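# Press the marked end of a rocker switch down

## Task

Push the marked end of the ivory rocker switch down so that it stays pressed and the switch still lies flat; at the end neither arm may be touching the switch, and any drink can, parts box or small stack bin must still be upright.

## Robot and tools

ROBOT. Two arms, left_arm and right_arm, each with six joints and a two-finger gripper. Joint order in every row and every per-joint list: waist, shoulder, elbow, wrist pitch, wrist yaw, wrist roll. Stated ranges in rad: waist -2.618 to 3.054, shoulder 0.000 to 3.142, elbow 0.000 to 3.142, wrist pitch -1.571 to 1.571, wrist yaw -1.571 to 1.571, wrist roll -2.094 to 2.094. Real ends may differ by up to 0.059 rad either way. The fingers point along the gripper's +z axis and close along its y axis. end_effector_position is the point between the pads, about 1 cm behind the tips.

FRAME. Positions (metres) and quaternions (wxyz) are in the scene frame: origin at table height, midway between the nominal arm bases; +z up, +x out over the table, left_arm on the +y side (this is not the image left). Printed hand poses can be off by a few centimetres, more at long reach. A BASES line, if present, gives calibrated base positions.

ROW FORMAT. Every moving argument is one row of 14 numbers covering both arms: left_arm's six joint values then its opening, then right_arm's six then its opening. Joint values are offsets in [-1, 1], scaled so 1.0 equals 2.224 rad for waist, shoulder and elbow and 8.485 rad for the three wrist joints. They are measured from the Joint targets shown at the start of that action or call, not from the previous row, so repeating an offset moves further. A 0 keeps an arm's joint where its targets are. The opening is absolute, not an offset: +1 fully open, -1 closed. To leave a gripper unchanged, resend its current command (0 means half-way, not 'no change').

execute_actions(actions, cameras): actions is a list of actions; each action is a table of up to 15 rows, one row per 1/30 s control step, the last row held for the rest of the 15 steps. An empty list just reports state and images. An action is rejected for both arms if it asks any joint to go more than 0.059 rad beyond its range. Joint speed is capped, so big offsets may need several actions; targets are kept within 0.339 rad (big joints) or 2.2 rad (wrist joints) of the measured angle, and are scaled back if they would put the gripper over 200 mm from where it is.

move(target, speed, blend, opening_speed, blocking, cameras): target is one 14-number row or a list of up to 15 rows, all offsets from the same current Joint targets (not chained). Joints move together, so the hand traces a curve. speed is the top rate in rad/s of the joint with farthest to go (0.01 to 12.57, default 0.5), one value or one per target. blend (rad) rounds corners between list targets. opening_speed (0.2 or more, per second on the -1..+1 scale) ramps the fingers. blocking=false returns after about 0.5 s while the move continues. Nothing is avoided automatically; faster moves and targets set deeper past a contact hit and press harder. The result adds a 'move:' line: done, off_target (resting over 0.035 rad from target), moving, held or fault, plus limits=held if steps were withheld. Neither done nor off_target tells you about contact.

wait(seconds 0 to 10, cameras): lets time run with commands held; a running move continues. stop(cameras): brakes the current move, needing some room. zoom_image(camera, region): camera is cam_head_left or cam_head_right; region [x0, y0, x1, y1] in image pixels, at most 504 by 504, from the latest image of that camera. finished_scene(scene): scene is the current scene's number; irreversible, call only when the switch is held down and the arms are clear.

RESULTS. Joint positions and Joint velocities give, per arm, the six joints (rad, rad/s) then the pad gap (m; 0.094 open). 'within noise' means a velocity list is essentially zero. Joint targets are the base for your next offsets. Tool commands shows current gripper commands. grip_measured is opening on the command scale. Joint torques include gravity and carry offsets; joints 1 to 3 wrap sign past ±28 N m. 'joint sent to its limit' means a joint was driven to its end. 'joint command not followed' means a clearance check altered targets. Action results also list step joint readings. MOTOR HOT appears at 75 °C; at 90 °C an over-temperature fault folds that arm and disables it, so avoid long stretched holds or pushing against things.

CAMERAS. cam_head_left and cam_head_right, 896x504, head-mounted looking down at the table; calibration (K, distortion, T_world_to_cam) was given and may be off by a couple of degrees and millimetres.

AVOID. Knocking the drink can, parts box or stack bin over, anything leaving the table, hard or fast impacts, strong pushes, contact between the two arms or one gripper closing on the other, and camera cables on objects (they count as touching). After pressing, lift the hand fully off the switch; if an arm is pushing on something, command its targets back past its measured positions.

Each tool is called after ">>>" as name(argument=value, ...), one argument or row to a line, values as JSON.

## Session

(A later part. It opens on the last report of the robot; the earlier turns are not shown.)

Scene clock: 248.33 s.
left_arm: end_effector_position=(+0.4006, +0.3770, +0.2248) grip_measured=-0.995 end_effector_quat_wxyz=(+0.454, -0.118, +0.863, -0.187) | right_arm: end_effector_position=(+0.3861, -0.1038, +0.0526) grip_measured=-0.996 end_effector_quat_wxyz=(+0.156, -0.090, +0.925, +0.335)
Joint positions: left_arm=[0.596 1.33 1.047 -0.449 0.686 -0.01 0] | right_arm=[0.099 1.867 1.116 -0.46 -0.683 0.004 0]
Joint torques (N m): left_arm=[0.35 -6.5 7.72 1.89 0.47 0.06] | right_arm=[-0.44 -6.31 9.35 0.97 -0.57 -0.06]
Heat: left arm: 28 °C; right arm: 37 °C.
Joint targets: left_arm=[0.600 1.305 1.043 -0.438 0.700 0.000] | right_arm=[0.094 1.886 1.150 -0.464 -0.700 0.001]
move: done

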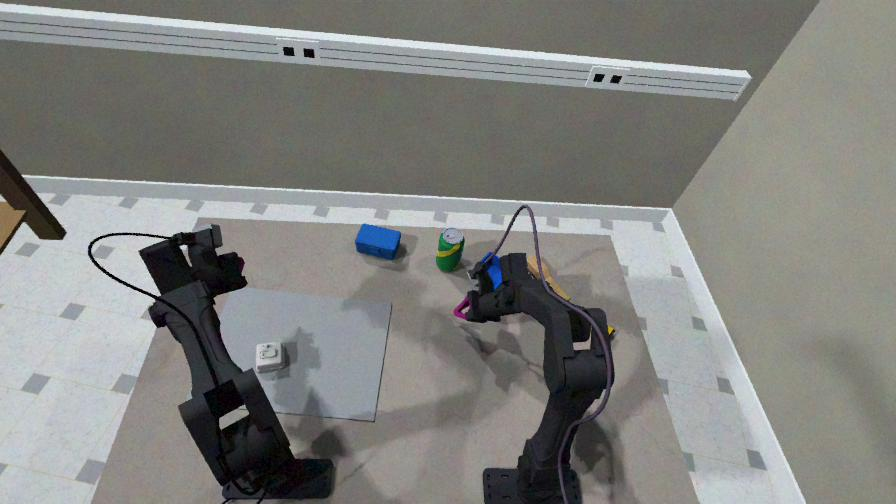

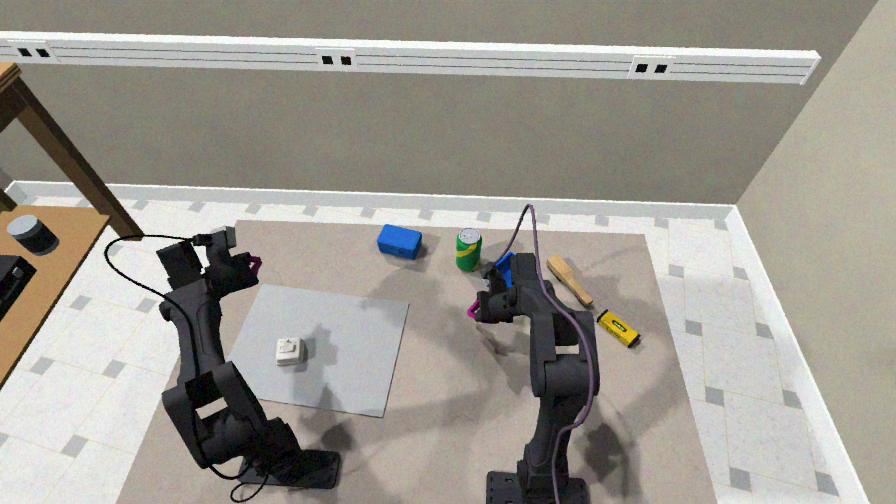

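>>> move(
  target=[0, 0, 0, 0, 0, 0, -1, -0.19845, -0.00634, -0.00843, 0.00055, 0, 0, -1],
  speed=0.5,
)

>>> zoom_image(
  camera="cam_head_right",
  region=[520, 250, 620, 350],
)

>>> zoom_image(
  camera="cam_head_left",
  region=[500, 250, 600, 350],
)

Scene clock: 253.77 s.
left_arm: end_effector_position=(+0.4006, +0.3770, +0.2248) grip_measured=-0.995 end_effector_quat_wxyz=(+0.454, -0.118, +0.863, -0.187) | right_arm: end_effector_position=(+0.4088, -0.2842, +0.0527) grip_measured=-0.996 end_effector_quat_wxyz=(+0.227, +0.120, +0.921, +0.293)
Joint positions: left_arm=[0.596 1.33 1.047 -0.449 0.686 -0.01 0] | right_arm=[-0.353 1.867 1.116 -0.462 -0.685 0.004 0]
Joint torques (N m): left_arm=[0.27 -6.53 7.61 1.86 0.47 0.07] | right_arm=[0.51 -7.3 7.71 1.02 -0.55 -0.06]
Heat: left arm: 28 °C; right arm: 37 °C.
Joint targets: left_arm=[0.600 1.305 1.043 -0.438 0.700 0.000] | right_arm=[-0.348 1.872 1.131 -0.460 -0.700 0.000]
move: done

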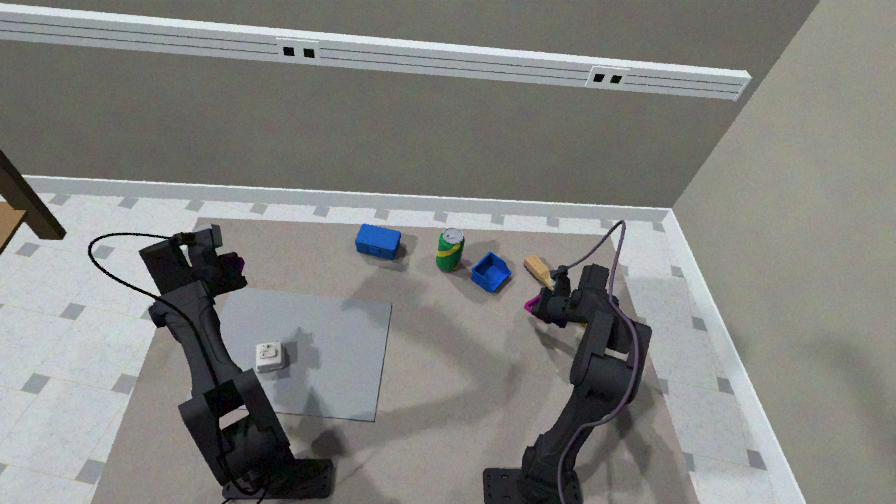

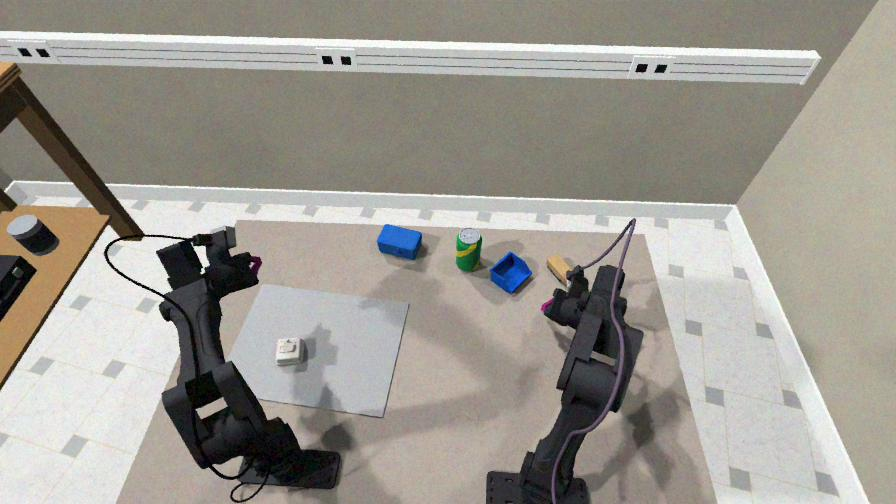

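Scaled by 5.040 from the camera's 896x504 image, which has a finer 1280x720 frame.

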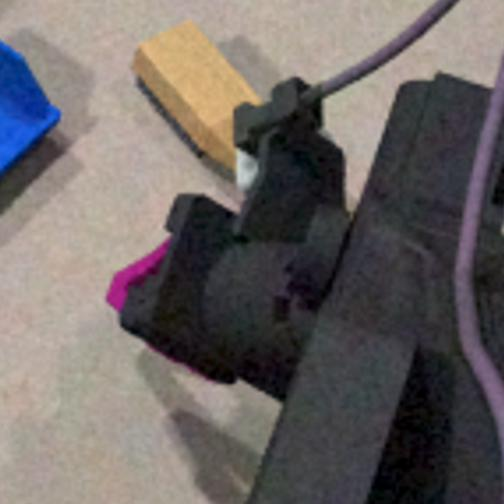

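Scaled by 5.040 from the camera's 896x504 image, which has a finer 1280x720 frame.

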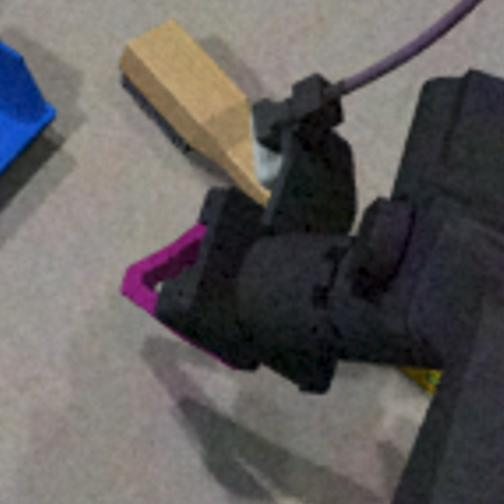

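>>> move(
  target=[0, 0, 0, 0, 0, 0, -1, 0.09014, -0.04477, 0.07307, -0.07447, 0.0825, 0, -1],
  speed=0.7,
)

>>> zoom_image(
  camera="cam_head_right",
  region=[500, 280, 600, 380],
)

>>> zoom_image(
  camera="cam_head_left",
  region=[490, 280, 590, 380],
)

Scene clock: 261.83 s.
left_arm: end_effector_position=(+0.4006, +0.3770, +0.2248) grip_measured=-0.995 end_effector_quat_wxyz=(+0.454, -0.118, +0.863, -0.187) | right_arm: end_effector_position=(+0.3083, -0.2958, +0.0520) grip_measured=-0.996 end_effector_quat_wxyz=(-0.027, +0.091, +0.995, +0.008)
Joint positions: left_arm=[0.596 1.33 1.047 -0.449 0.686 -0.01 0] | right_arm=[-0.149 1.805 1.261 -1.082 -0.012 0.004 0]
Joint torques (N m): left_arm=[0.42 -6.61 7.65 1.86 0.47 0.07] | right_arm=[0.2 -9.35 8.98 0.08 0.11 -0.06]
Heat: left arm: 28 °C; right arm: 36 °C.
Joint targets: left_arm=[0.600 1.305 1.043 -0.438 0.700 0.000] | right_arm=[-0.147 1.772 1.294 -1.091 0.000 0.000]
move: done

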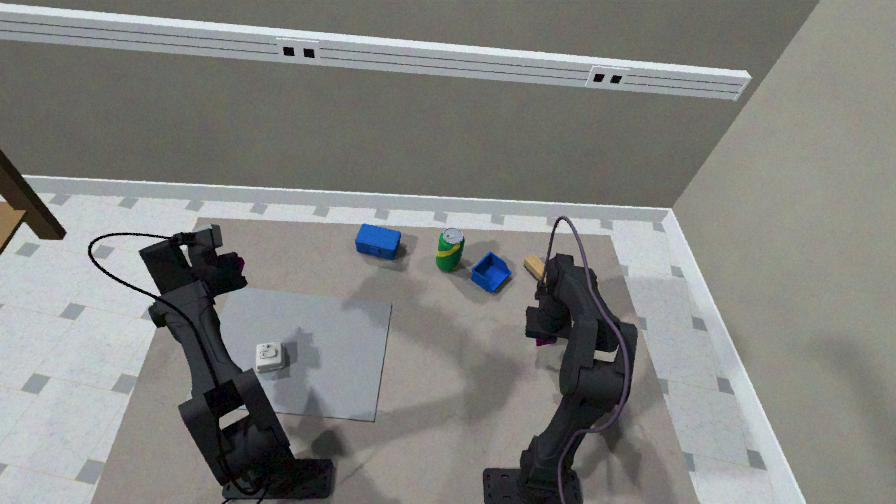

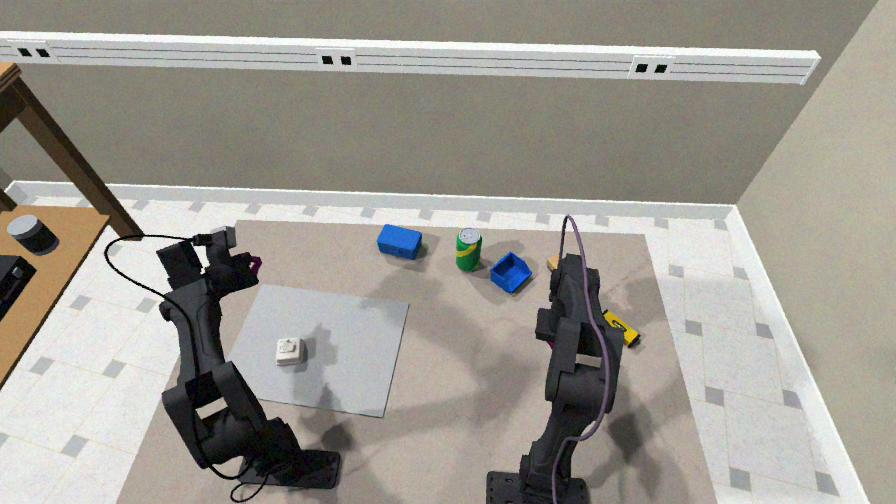

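Scaled by 5.040 from the camera's 896x504 image, which has a finer 1280x720 frame.

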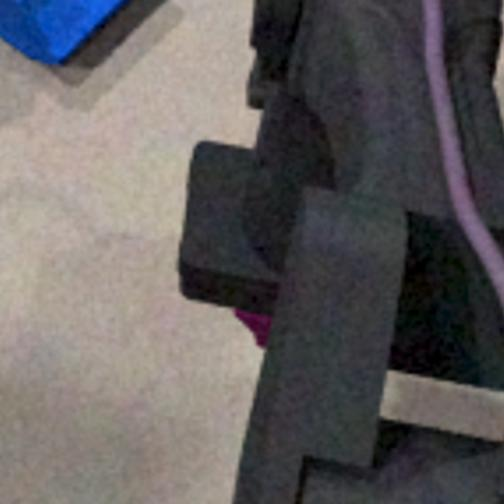

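Scaled by 5.040 from the camera's 896x504 image, which has a finer 1280x720 frame.

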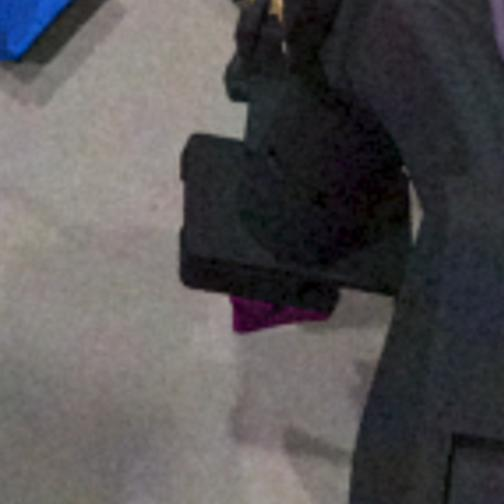

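>>> move(
  target=[0, 0, 0, 0, 0, 0, -1, 0, 0.02158, -0.04874, 0.01822, 0, 0, -1],
  speed=0.2,
  cameras=["cam_head_left"],
)

>>> zoom_image(
  camera="cam_head_left",
  region=[490, 280, 590, 380],
)

Scene clock: 266.33 s.
left_arm: end_effector_position=(+0.4006, +0.3770, +0.2248) grip_measured=-0.995 end_effector_quat_wxyz=(+0.454, -0.118, +0.863, -0.187) | right_arm: end_effector_position=(+0.3217, -0.2983, +0.0378) grip_measured=-0.996 end_effector_quat_wxyz=(+0.010, +0.091, +0.996, +0.005)
Joint positions: left_arm=[0.596 1.33 1.047 -0.449 0.686 -0.01 0] | right_arm=[-0.149 1.805 1.203 -0.95 -0.011 0.004 0]
Joint torques (N m): left_arm=[0.36 -6.6 7.65 1.87 0.45 0.06] | right_arm=[0.18 -5.87 4.75 0.57 0.12 -0.06]
Heat: left arm: 29 °C; right arm: 36 °C.
Joint targets: left_arm=[0.600 1.305 1.043 -0.438 0.700 0.000] | right_arm=[-0.147 1.820 1.185 -0.937 0.000 0.000]
move: done
Images, in order (width x height): cam_head_left 896x504.

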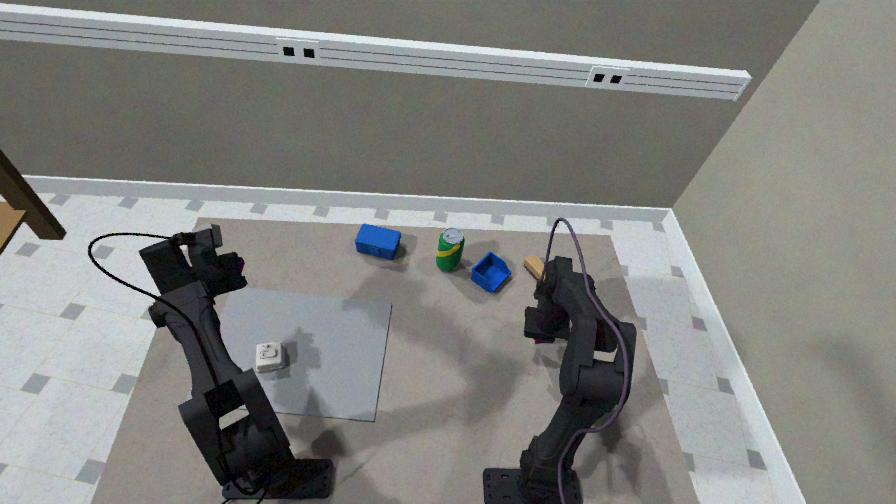

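Scaled by 5.040 from the camera's 896x504 image, which has a finer 1280x720 frame.

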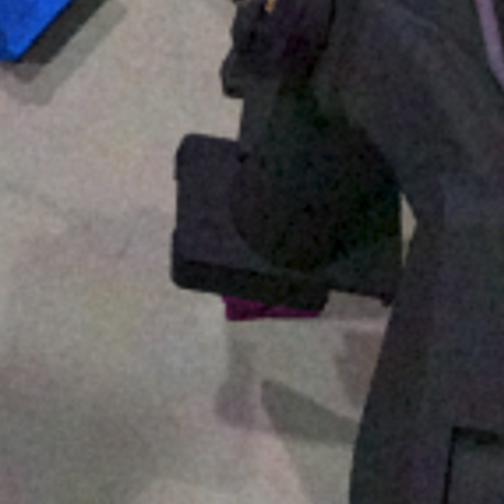

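>>> move(
  target=[0, 0, 0, 0, 0, 0, -1, 0, 0.01933, -0.02572, 0.01195, 0, 0, -1],
  speed=0.08,
  cameras=["cam_head_left"],
)

>>> zoom_image(
  camera="cam_head_left",
  region=[490, 280, 590, 380],
)

Scene clock: 269.57 s.
left_arm: end_effector_position=(+0.4006, +0.3770, +0.2248) grip_measured=-0.995 end_effector_quat_wxyz=(+0.454, -0.118, +0.863, -0.187) | right_arm: end_effector_position=(+0.3230, -0.2986, +0.0131) grip_measured=-0.996 end_effector_quat_wxyz=(+0.012, +0.091, +0.996, +0.004)
Joint positions: left_arm=[0.596 1.33 1.047 -0.449 0.686 -0.01 0] | right_arm=[-0.149 1.844 1.146 -0.85 -0.011 0.004 0]
Joint torques (N m): left_arm=[0.28 -6.57 7.66 1.86 0.48 0.07] | right_arm=[0.18 -5.74 4.57 0.52 0.12 -0.06]
Heat: left arm: 29 °C; right arm: 35 °C.
Joint targets: left_arm=[0.600 1.305 1.043 -0.438 0.700 0.000] | right_arm=[-0.147 1.863 1.128 -0.836 0.000 0.000]
move: done
Images, in order (width x height): cam_head_left 896x504.

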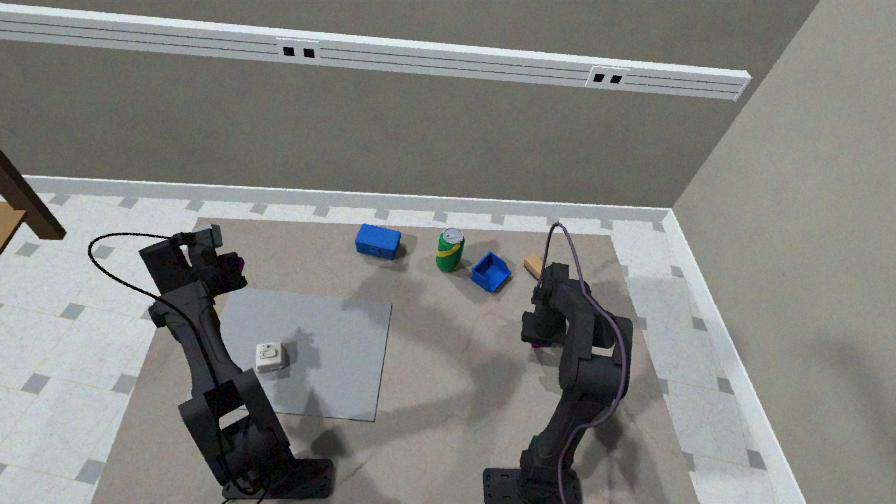

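Scaled by 5.040 from the camera's 896x504 image, which has a finer 1280x720 frame.

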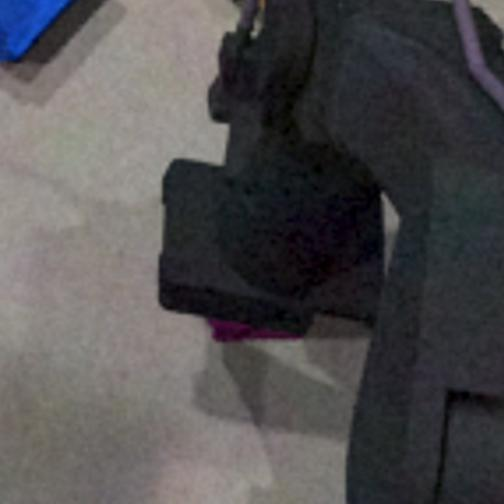

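>>> move(
  target=[0, 0, 0, 0, 0, 0, -1, 0, 0.00744, -0.00989, 0.0046, 0, 0, -1],
  speed=0.05,
  cameras=["cam_head_left"],
)

>>> zoom_image(
  camera="cam_head_left",
  region=[490, 280, 590, 380],
)

Scene clock: 271.50 s.
left_arm: end_effector_position=(+0.4006, +0.3770, +0.2248) grip_measured=-0.995 end_effector_quat_wxyz=(+0.454, -0.118, +0.863, -0.187) | right_arm: end_effector_position=(+0.3225, -0.2985, +0.0053) grip_measured=-0.996 end_effector_quat_wxyz=(+0.012, +0.091, +0.996, +0.004)
Joint positions: left_arm=[0.596 1.33 1.047 -0.449 0.686 -0.01 0] | right_arm=[-0.149 1.856 1.128 -0.821 -0.011 0.004 0]
Joint torques (N m): left_arm=[0.32 -6.5 7.64 1.9 0.48 0.09] | right_arm=[0.2 -5.49 4.14 0.65 0.12 -0.06]
Heat: left arm: 29 °C; right arm: 35 °C.
Joint targets: left_arm=[0.600 1.305 1.043 -0.438 0.700 0.000] | right_arm=[-0.147 1.880 1.106 -0.796 0.000 0.000]
move: done
Images, in order (width x height): cam_head_left 896x504.

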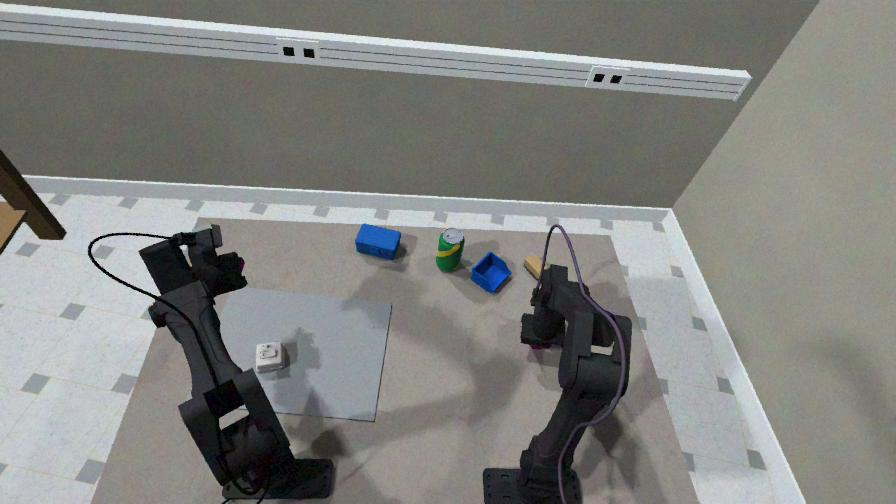

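Scaled by 5.040 from the camera's 896x504 image, which has a finer 1280x720 frame.

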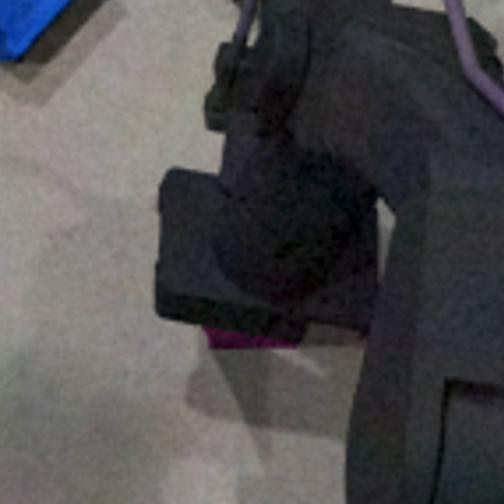

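>>> move(
  target=[0, 0, 0, 0, 0, 0, -1, 0, 0.0045, -0.0060, 0.0028, 0, 0, -1],
  speed=0.05,
  cameras=[],
)

Scene clock: 273.20 s.
left_arm: end_effector_position=(+0.4006, +0.3770, +0.2248) grip_measured=-0.995 end_effector_quat_wxyz=(+0.454, -0.118, +0.863, -0.187) | right_arm: end_effector_position=(+0.3227, -0.2986, +0.0048) grip_measured=-0.996 end_effector_quat_wxyz=(+0.012, +0.091, +0.996, +0.004)
Joint positions: left_arm=[0.596 1.33 1.047 -0.449 0.686 -0.01 0] | right_arm=[-0.149 1.856 1.126 -0.816 -0.011 0.004 0]
Joint torques (N m): left_arm=[0.28 -6.65 7.61 1.89 0.47 0.05] | right_arm=[0.2 -4.79 3.25 0.87 0.11 -0.06]
Heat: left arm: 29 °C; right arm: 35 °C.
Joint targets: left_arm=[0.600 1.305 1.043 -0.438 0.700 0.000] | right_arm=[-0.147 1.890 1.093 -0.773 0.000 0.000]
move: off_target (right_arm); right_arm: the wrist pitch is farthest, 0.044 rad from its target
No camera images: "cameras" was empty.

>>> move(
  target=[
    [0, 0, 0, 0, 0, 0, -1, 0, -0.15288, 0.07059, -0.01497, 0, 0, -1],
    [-0.34164, 0.18007, 0.07688, -0.07558, -0.0825, 0, -1, -0.20908, -0.3768, -0.22932, 0.19399, -0.0005, -0.0022, -1],
  ],
  speed=0.7,
  blend=0.03,
)

>>> zoom_image(
  camera="cam_head_right",
  region=[290, 290, 390, 390],
)

>>> zoom_image(
  camera="cam_head_left",
  region=[270, 290, 370, 390],
)

Scene clock: 280.97 s.
left_arm: end_effector_position=(+0.3236, +0.2198, +0.0665) grip_measured=-0.995 end_effector_quat_wxyz=(-0.003, +0.082, +0.997, -0.006) | right_arm: end_effector_position=(+0.3034, -0.4624, +0.3868) grip_measured=-0.996 end_effector_quat_wxyz=(+0.785, +0.168, +0.534, -0.264)
Joint positions: left_arm=[-0.157 1.689 1.185 -1.071 0.011 -0.01 0] | right_arm=[-0.608 1.07 0.606 0.846 -0.008 -0.017 0]
Joint torques (N m): left_arm=[-0.35 -5.26 9.39 0.42 -0.07 0.07] | right_arm=[-0.38 -3.3 5.82 2.05 0.04 -0.04]
Heat: left arm: 29 °C; right arm: 36 °C.
Joint targets: left_arm=[-0.160 1.706 1.214 -1.079 0.000 0.000] | right_arm=[-0.612 1.052 0.583 0.873 -0.004 -0.018]
move: done

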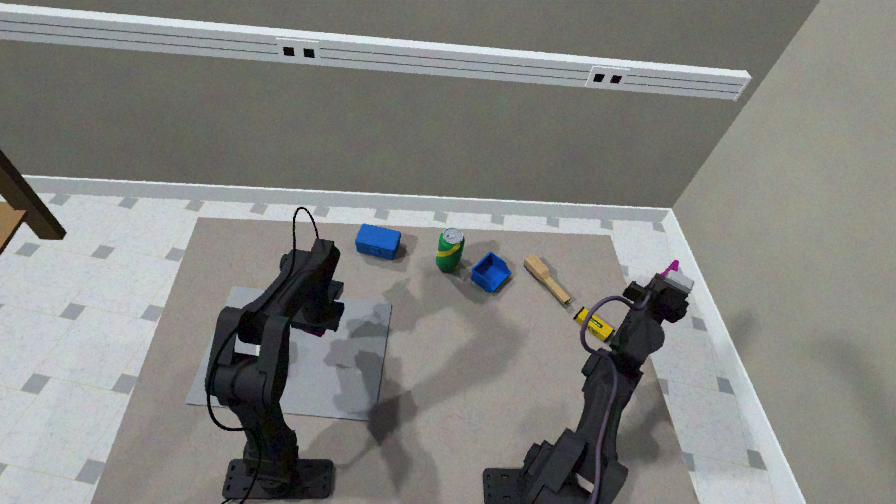

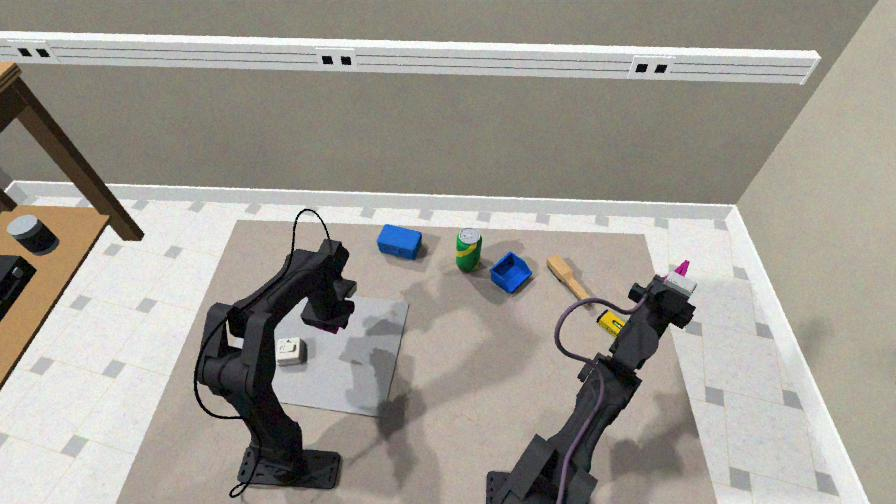

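Scaled by 5.040 from the camera's 896x504 image, which has a finer 1280x720 frame.

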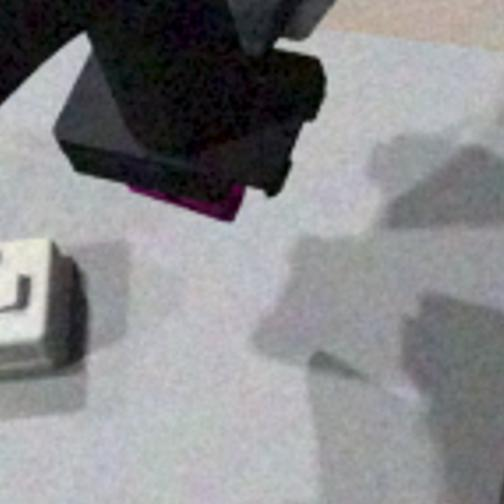

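Scaled by 5.040 from the camera's 896x504 image, which has a finer 1280x720 frame.

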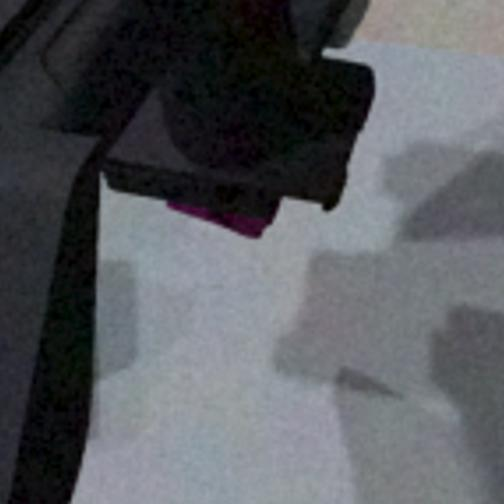

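>>> move(
  target=[0, 0.0281, -0.0524, 0.0211, 0, 0, -1, 0, 0, 0, 0, 0, 0, -1],
  speed=0.2,
  cameras=[],
)

>>> move(
  target=[0, 0.0094, -0.0175, 0.0070, 0, 0, -1, 0, 0, 0, 0, 0, 0, -1],
  speed=0.08,
  cameras=[],
)

Scene clock: 285.90 s.
left_arm: end_effector_position=(+0.3302, +0.2188, +0.0295) grip_measured=-0.995 end_effector_quat_wxyz=(+0.002, +0.082, +0.997, -0.006) | right_arm: end_effector_position=(+0.3033, -0.4623, +0.3871) grip_measured=-0.996 end_effector_quat_wxyz=(+0.785, +0.168, +0.534, -0.264)
Joint positions: left_arm=[-0.157 1.752 1.102 -0.916 0.011 -0.01 0] | right_arm=[-0.608 1.07 0.606 0.847 -0.008 -0.017 0]
Joint torques (N m): left_arm=[-0.28 -5.57 5.89 0.7 -0.08 0.08] | right_arm=[-0.38 -3.3 5.82 2.09 0.04 -0.04]
Heat: left arm: 28 °C; right arm: 37 °C.
Joint targets: left_arm=[-0.160 1.768 1.097 -0.900 0.000 0.000] | right_arm=[-0.612 1.052 0.583 0.873 -0.004 -0.018]
move: done
No camera images: "cameras" was empty.

Scene clock: 287.13 s.
left_arm: end_effector_position=(+0.3297, +0.2189, +0.0156) grip_measured=-0.995 end_effector_quat_wxyz=(+0.004, +0.082, +0.997, -0.006) | right_arm: end_effector_position=(+0.3033, -0.4623, +0.3872) grip_measured=-0.996 end_effector_quat_wxyz=(+0.786, +0.168, +0.534, -0.264)
Joint positions: left_arm=[-0.157 1.771 1.064 -0.856 0.011 -0.01 0] | right_arm=[-0.608 1.07 0.606 0.847 -0.008 -0.017 0]
Joint torques (N m): left_arm=[-0.35 -5.55 5.64 0.68 -0.08 0.05] | right_arm=[-0.35 -3.3 5.83 2.08 0.04 -0.04]
Heat: left arm: 28 °C; right arm: 37 °C.
Joint targets: left_arm=[-0.160 1.789 1.058 -0.841 0.000 0.000] | right_arm=[-0.612 1.052 0.583 0.873 -0.004 -0.018]
move: done
No camera images: "cameras" was empty.

>>> move(
  target=[0, 0.0089, -0.01187, 0.00552, 0, 0, -1, 0, 0, 0, 0, 0, 0, -1],
  speed=0.05,
  cameras=[],
)

>>> move(
  target=[0, 0.0045, -0.0060, 0.0028, 0, 0, -1, 0, 0, 0, 0, 0, 0, -1],
  speed=0.05,
  cameras=["cam_head_right"],
)

Scene clock: 292.37 s.
left_arm: end_effector_position=(+0.3288, +0.2190, +0.0086) grip_measured=-0.995 end_effector_quat_wxyz=(+0.003, +0.082, +0.997, -0.006) | right_arm: end_effector_position=(+0.3033, -0.4623, +0.3872) grip_measured=-0.996 end_effector_quat_wxyz=(+0.786, +0.168, +0.534, -0.264)
Joint positions: left_arm=[-0.157 1.782 1.047 -0.83 0.011 -0.01 0] | right_arm=[-0.608 1.07 0.606 0.847 -0.008 -0.017 0]
Joint torques (N m): left_arm=[-0.28 -4.74 4.74 0.9 -0.1 0.07] | right_arm=[-0.39 -3.3 5.82 2.08 0.04 -0.04]
Heat: left arm: 28 °C; right arm: 37 °C.
Joint targets: left_arm=[-0.160 1.809 1.032 -0.794 0.000 0.000] | right_arm=[-0.612 1.052 0.583 0.873 -0.004 -0.018]
move: done
No camera images: "cameras" was empty.

Scene clock: 293.07 s.
left_arm: end_effector_position=(+0.3288, +0.2190, +0.0080) grip_measured=-0.995 end_effector_quat_wxyz=(+0.003, +0.082, +0.997, -0.006) | right_arm: end_effector_position=(+0.3033, -0.4623, +0.3872) grip_measured=-0.996 end_effector_quat_wxyz=(+0.786, +0.168, +0.534, -0.264)
Joint positions: left_arm=[-0.157 1.782 1.044 -0.826 0.011 -0.01 0] | right_arm=[-0.608 1.07 0.606 0.847 -0.008 -0.017 0]
Joint torques (N m): left_arm=[-0.28 -4.03 3.82 1.11 -0.12 0.06] | right_arm=[-0.38 -3.3 5.82 2.08 0.04 -0.04]
Heat: left arm: 28 °C; right arm: 38 °C.
Joint targets: left_arm=[-0.160 1.819 1.019 -0.770 0.000 0.000] | right_arm=[-0.612 1.052 0.583 0.873 -0.004 -0.018]
move: off_target (left_arm); left_arm: the wrist pitch is farthest, 0.056 rad from its target
Images, in order (width x height): cam_head_right 896x504.

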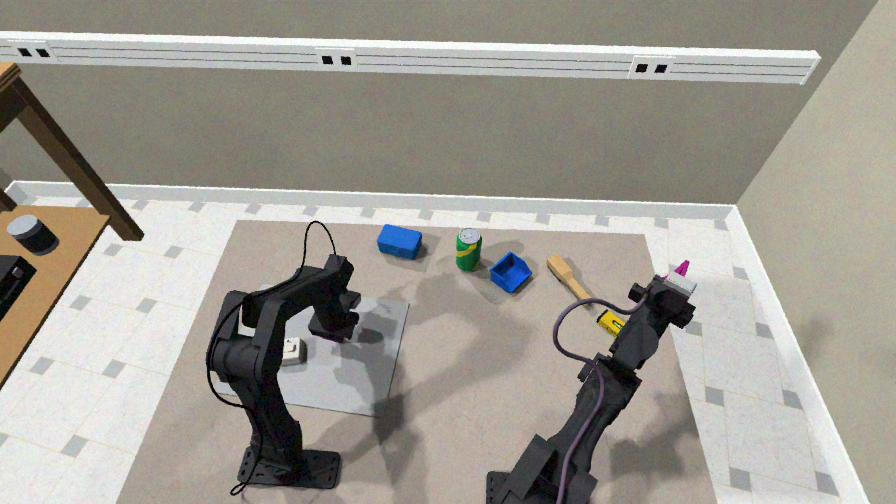

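>>> move(
  target=[
    [0, -0.12095, 0.08138, -0.01532, 0, 0, -1, 0, 0, 0, 0, 0, 0, -1],
    [0.34802, -0.34937, -0.20998, 0.19859, 0, 0, -1, 0, 0, 0, 0, 0, 0, -1],
  ],
  speed=1.0,
  blend=0.03,
)

>>> zoom_image(
  camera="cam_head_right",
  region=[265, 325, 315, 375],
)

>>> zoom_image(
  camera="cam_head_left",
  region=[245, 330, 295, 380],
)

Scene clock: 311.67 s.
left_arm: end_effector_position=(+0.3379, +0.4746, +0.3800) grip_measured=-0.995 end_effector_quat_wxyz=(+0.798, -0.161, +0.531, +0.236) | right_arm: end_effector_position=(+0.3033, -0.4623, +0.3873) grip_measured=-0.996 end_effector_quat_wxyz=(+0.786, +0.168, +0.534, -0.264)
Joint positions: left_arm=[0.609 1.062 0.561 0.896 0.008 -0.009 0] | right_arm=[-0.608 1.07 0.606 0.848 -0.008 -0.017 0]
Joint torques (N m): left_arm=[0.43 -3.85 7.15 2.1 -0.09 0.09] | right_arm=[-0.38 -3.3 5.81 2.08 0.04 -0.04]
Heat: left arm: 27 °C; right arm: 39 °C.
Joint targets: left_arm=[0.614 1.042 0.551 0.915 0.000 0.000] | right_arm=[-0.612 1.052 0.583 0.873 -0.004 -0.018]
move: done

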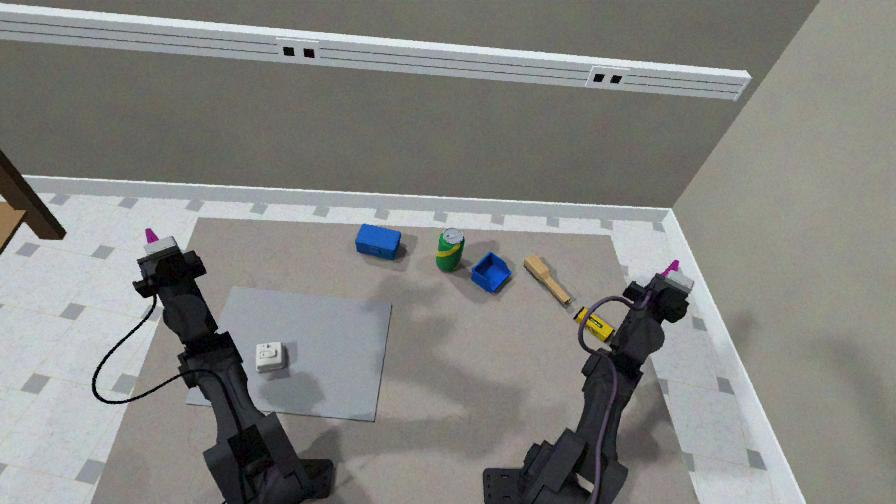

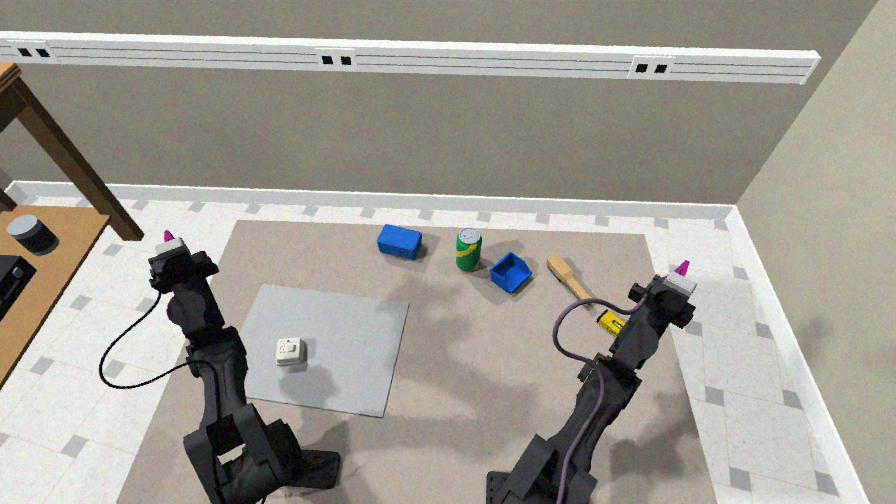

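Scaled by 10.080 from the camera's 896x504 image, which has a finer 1280x720 frame.

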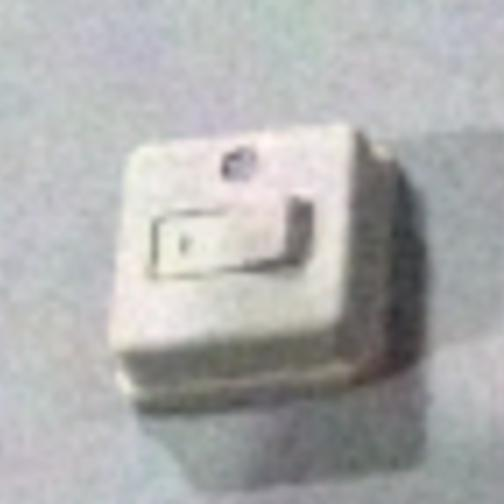

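Scaled by 10.080 from the camera's 896x504 image, which has a finer 1280x720 frame.

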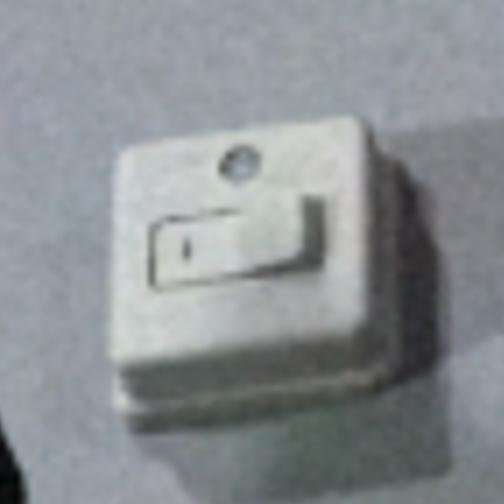

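>>> move(
  target=[
    [-0.17581, 0.23708, 0.23268, -0.23394, 0, 0, -1, 0, 0, 0, 0, 0, 0, -1],
    [-0.17581, 0.26933, 0.17049, -0.20919, 0, 0, -1, 0, 0, 0, 0, 0, 0, -1],
  ],
  speed=[1.2, 0.1],
  cameras=["cam_head_right"],
)

Scene clock: 321.57 s.
left_arm: end_effector_position=(+0.2925, +0.3266, +0.0363) grip_measured=-0.995 end_effector_quat_wxyz=(+0.005, -0.110, +0.994, -0.003) | right_arm: end_effector_position=(+0.3033, -0.4623, +0.3873) grip_measured=-0.996 end_effector_quat_wxyz=(+0.786, +0.168, +0.534, -0.264)
Joint positions: left_arm=[0.228 1.605 0.967 -0.924 0.008 -0.009 0] | right_arm=[-0.608 1.07 0.606 0.848 -0.008 -0.017 0]
Joint torques (N m): left_arm=[-0.5 -2.77 2.97 1.21 -0.07 0.06] | right_arm=[-0.36 -3.3 5.82 2.08 0.03 -0.04]
Heat: left arm: 28 °C; right arm: 39 °C.
Joint targets: left_arm=[0.223 1.641 0.931 -0.860 0.001 0.000] | right_arm=[-0.612 1.052 0.583 0.873 -0.004 -0.018]
move: off_target (left_arm); left_arm: the wrist pitch is farthest, 0.064 rad from its target
Images, in order (width x height): cam_head_right 896x504.

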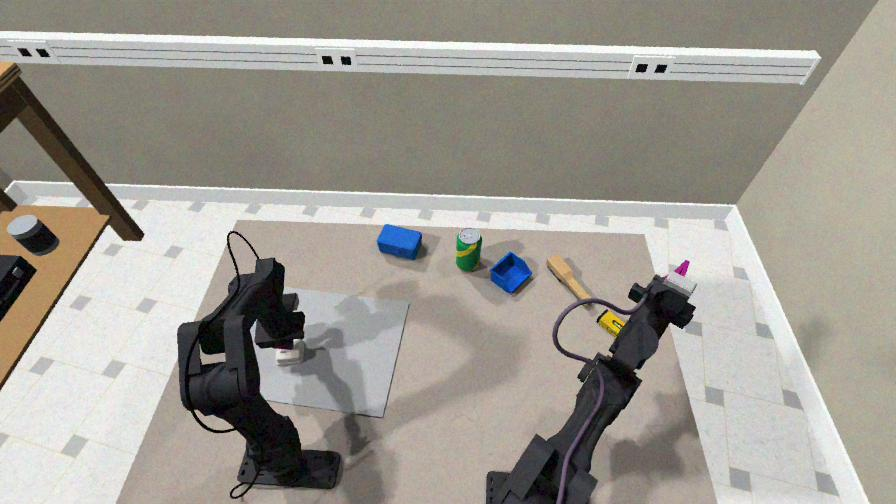

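>>> move(
  target=[
    [0, -0.0634, 0.12095, -0.04007, 0, 0, -1, 0, 0, 0, 0, 0, 0, -1],
    [0.2, -0.0634, 0.12095, -0.04007, 0, 0, -1, 0, 0, 0, 0, 0, 0, -1],
  ],
  speed=[0.6, 1.2],
  blend=0.05,
)

>>> zoom_image(
  camera="cam_head_right",
  region=[265, 325, 315, 375],
)

>>> zoom_image(
  camera="cam_head_left",
  region=[245, 330, 295, 380],
)

Scene clock: 328.17 s.
left_arm: end_effector_position=(+0.2475, +0.4336, +0.1082) grip_measured=-0.995 end_effector_quat_wxyz=(+0.018, -0.322, +0.947, +0.005) | right_arm: end_effector_position=(+0.3032, -0.4622, +0.3874) grip_measured=-0.996 end_effector_quat_wxyz=(+0.786, +0.168, +0.533, -0.264)
Joint positions: left_arm=[0.665 1.523 1.18 -1.191 0.002 -0.008 0] | right_arm=[-0.608 1.07 0.606 0.848 -0.008 -0.017 0]
Joint torques (N m): left_arm=[0.13 -7.02 8.66 0.53 0 0.09] | right_arm=[-0.39 -3.29 5.81 2.07 0.04 -0.04]
Heat: left arm: 28 °C; right arm: 39 °C.
Joint targets: left_arm=[0.668 1.500 1.200 -1.200 0.001 0.000] | right_arm=[-0.612 1.052 0.583 0.873 -0.004 -0.018]
move: done

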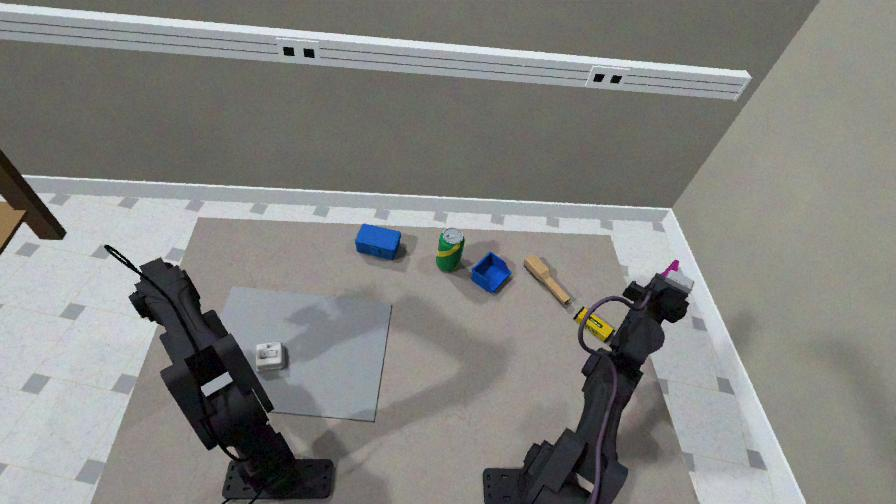

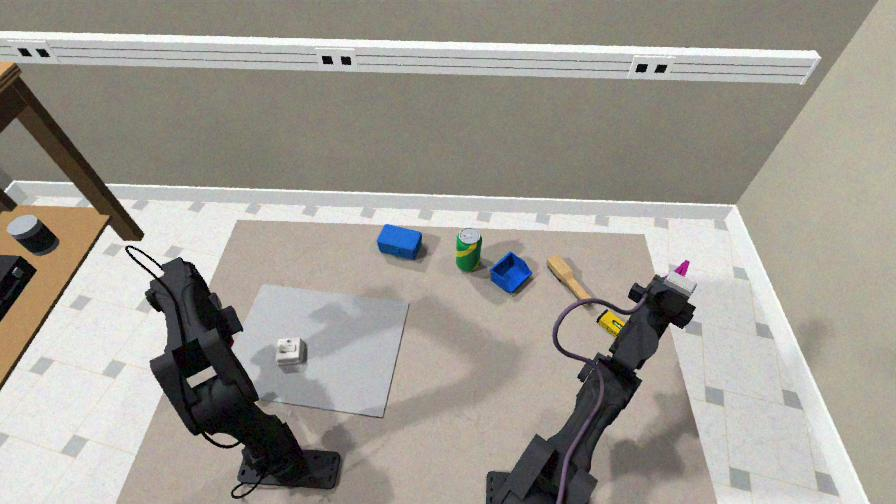

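Scaled by 10.080 from the camera's 896x504 image, which has a finer 1280x720 frame.

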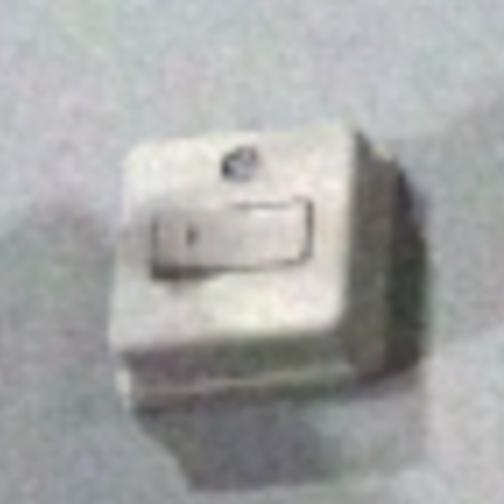

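Scaled by 10.080 from the camera's 896x504 image, which has a finer 1280x720 frame.

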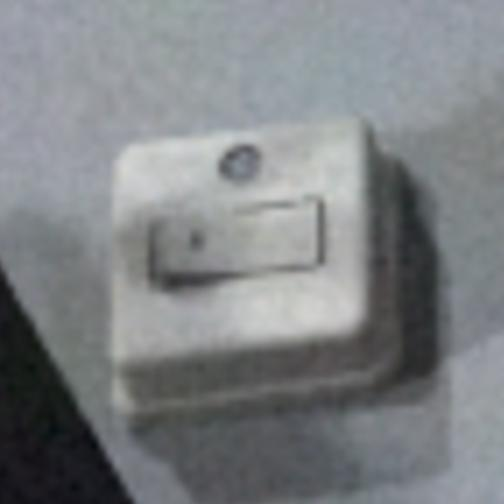

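>>> move(
  target=[
    [-0.16316, 0.03674, -0.0534, 0.01528, 0, 0, -1, 0, 0, 0, 0, 0, 0, -1],
    [-0.16316, 0.06877, -0.11534, 0.03991, 0, 0, -1, 0, 0, 0, 0, 0, 0, -1],
    [-0.16316, 0, 0, 0, 0, 0, -1, 0, 0, 0, 0, 0, 0, -1],
    [0, 0, 0, 0, 0, 0, -1, 0, 0, 0, 0, 0, 0, -1],
  ],
  speed=[1.2, 0.1, 0.6, 1.2],
  blend=[0, 0, 0.05, 0],
)

>>> zoom_image(
  camera="cam_head_right",
  region=[265, 325, 315, 375],
)

>>> zoom_image(
  camera="cam_head_left",
  region=[245, 330, 295, 380],
)

Scene clock: 336.53 s.
left_arm: end_effector_position=(+0.2473, +0.4339, +0.1085) grip_measured=-0.995 end_effector_quat_wxyz=(+0.018, -0.322, +0.947, +0.006) | right_arm: end_effector_position=(+0.3032, -0.4622, +0.3874) grip_measured=-0.996 end_effector_quat_wxyz=(+0.786, +0.168, +0.533, -0.264)
Joint positions: left_arm=[0.665 1.522 1.18 -1.192 0 -0.008 0] | right_arm=[-0.608 1.07 0.606 0.848 -0.008 -0.017 0]
Joint torques (N m): left_arm=[0.14 -7.12 8.72 0.54 0 0.08] | right_arm=[-0.38 -3.3 5.81 2.07 0.04 -0.04]
Heat: left arm: 28 °C; right arm: 40 °C.
Joint targets: left_arm=[0.668 1.500 1.200 -1.200 0.001 0.000] | right_arm=[-0.612 1.052 0.583 0.873 -0.004 -0.018]
move: done

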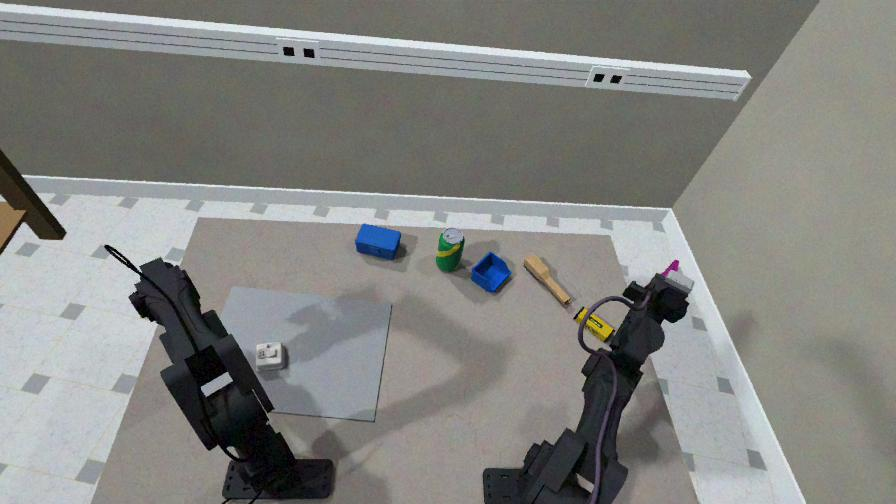

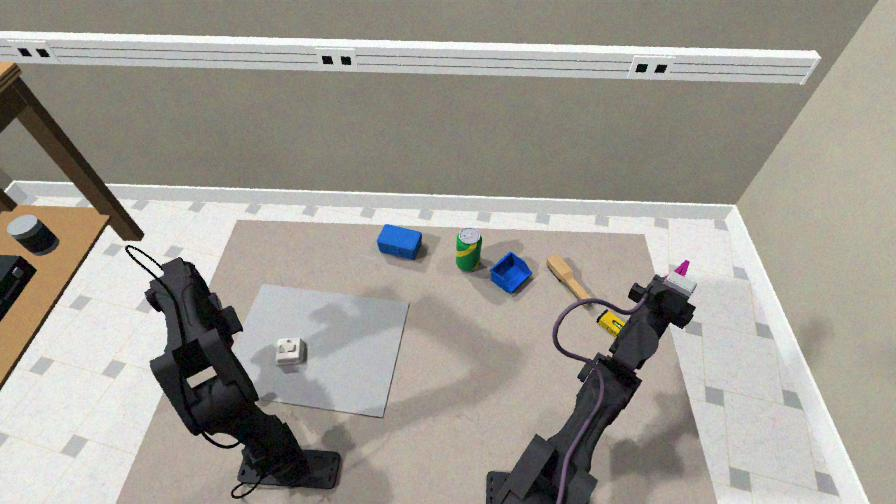

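Scaled by 10.080 from the camera's 896x504 image, which has a finer 1280x720 frame.

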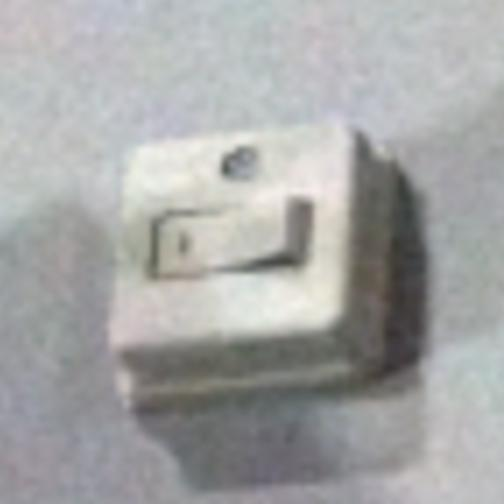

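Scaled by 10.080 from the camera's 896x504 image, which has a finer 1280x720 frame.

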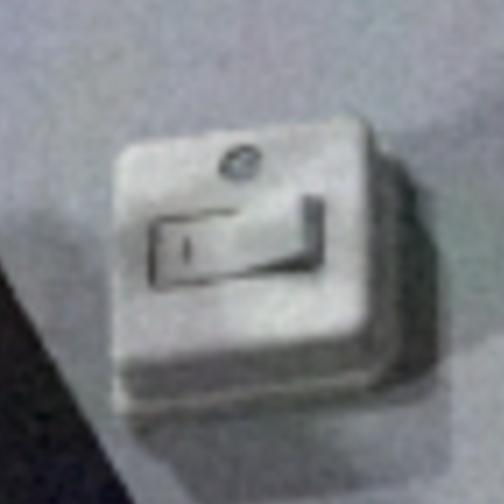

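>>> finished_scene(
  scene=1,
)

The scene is finished: the task was done.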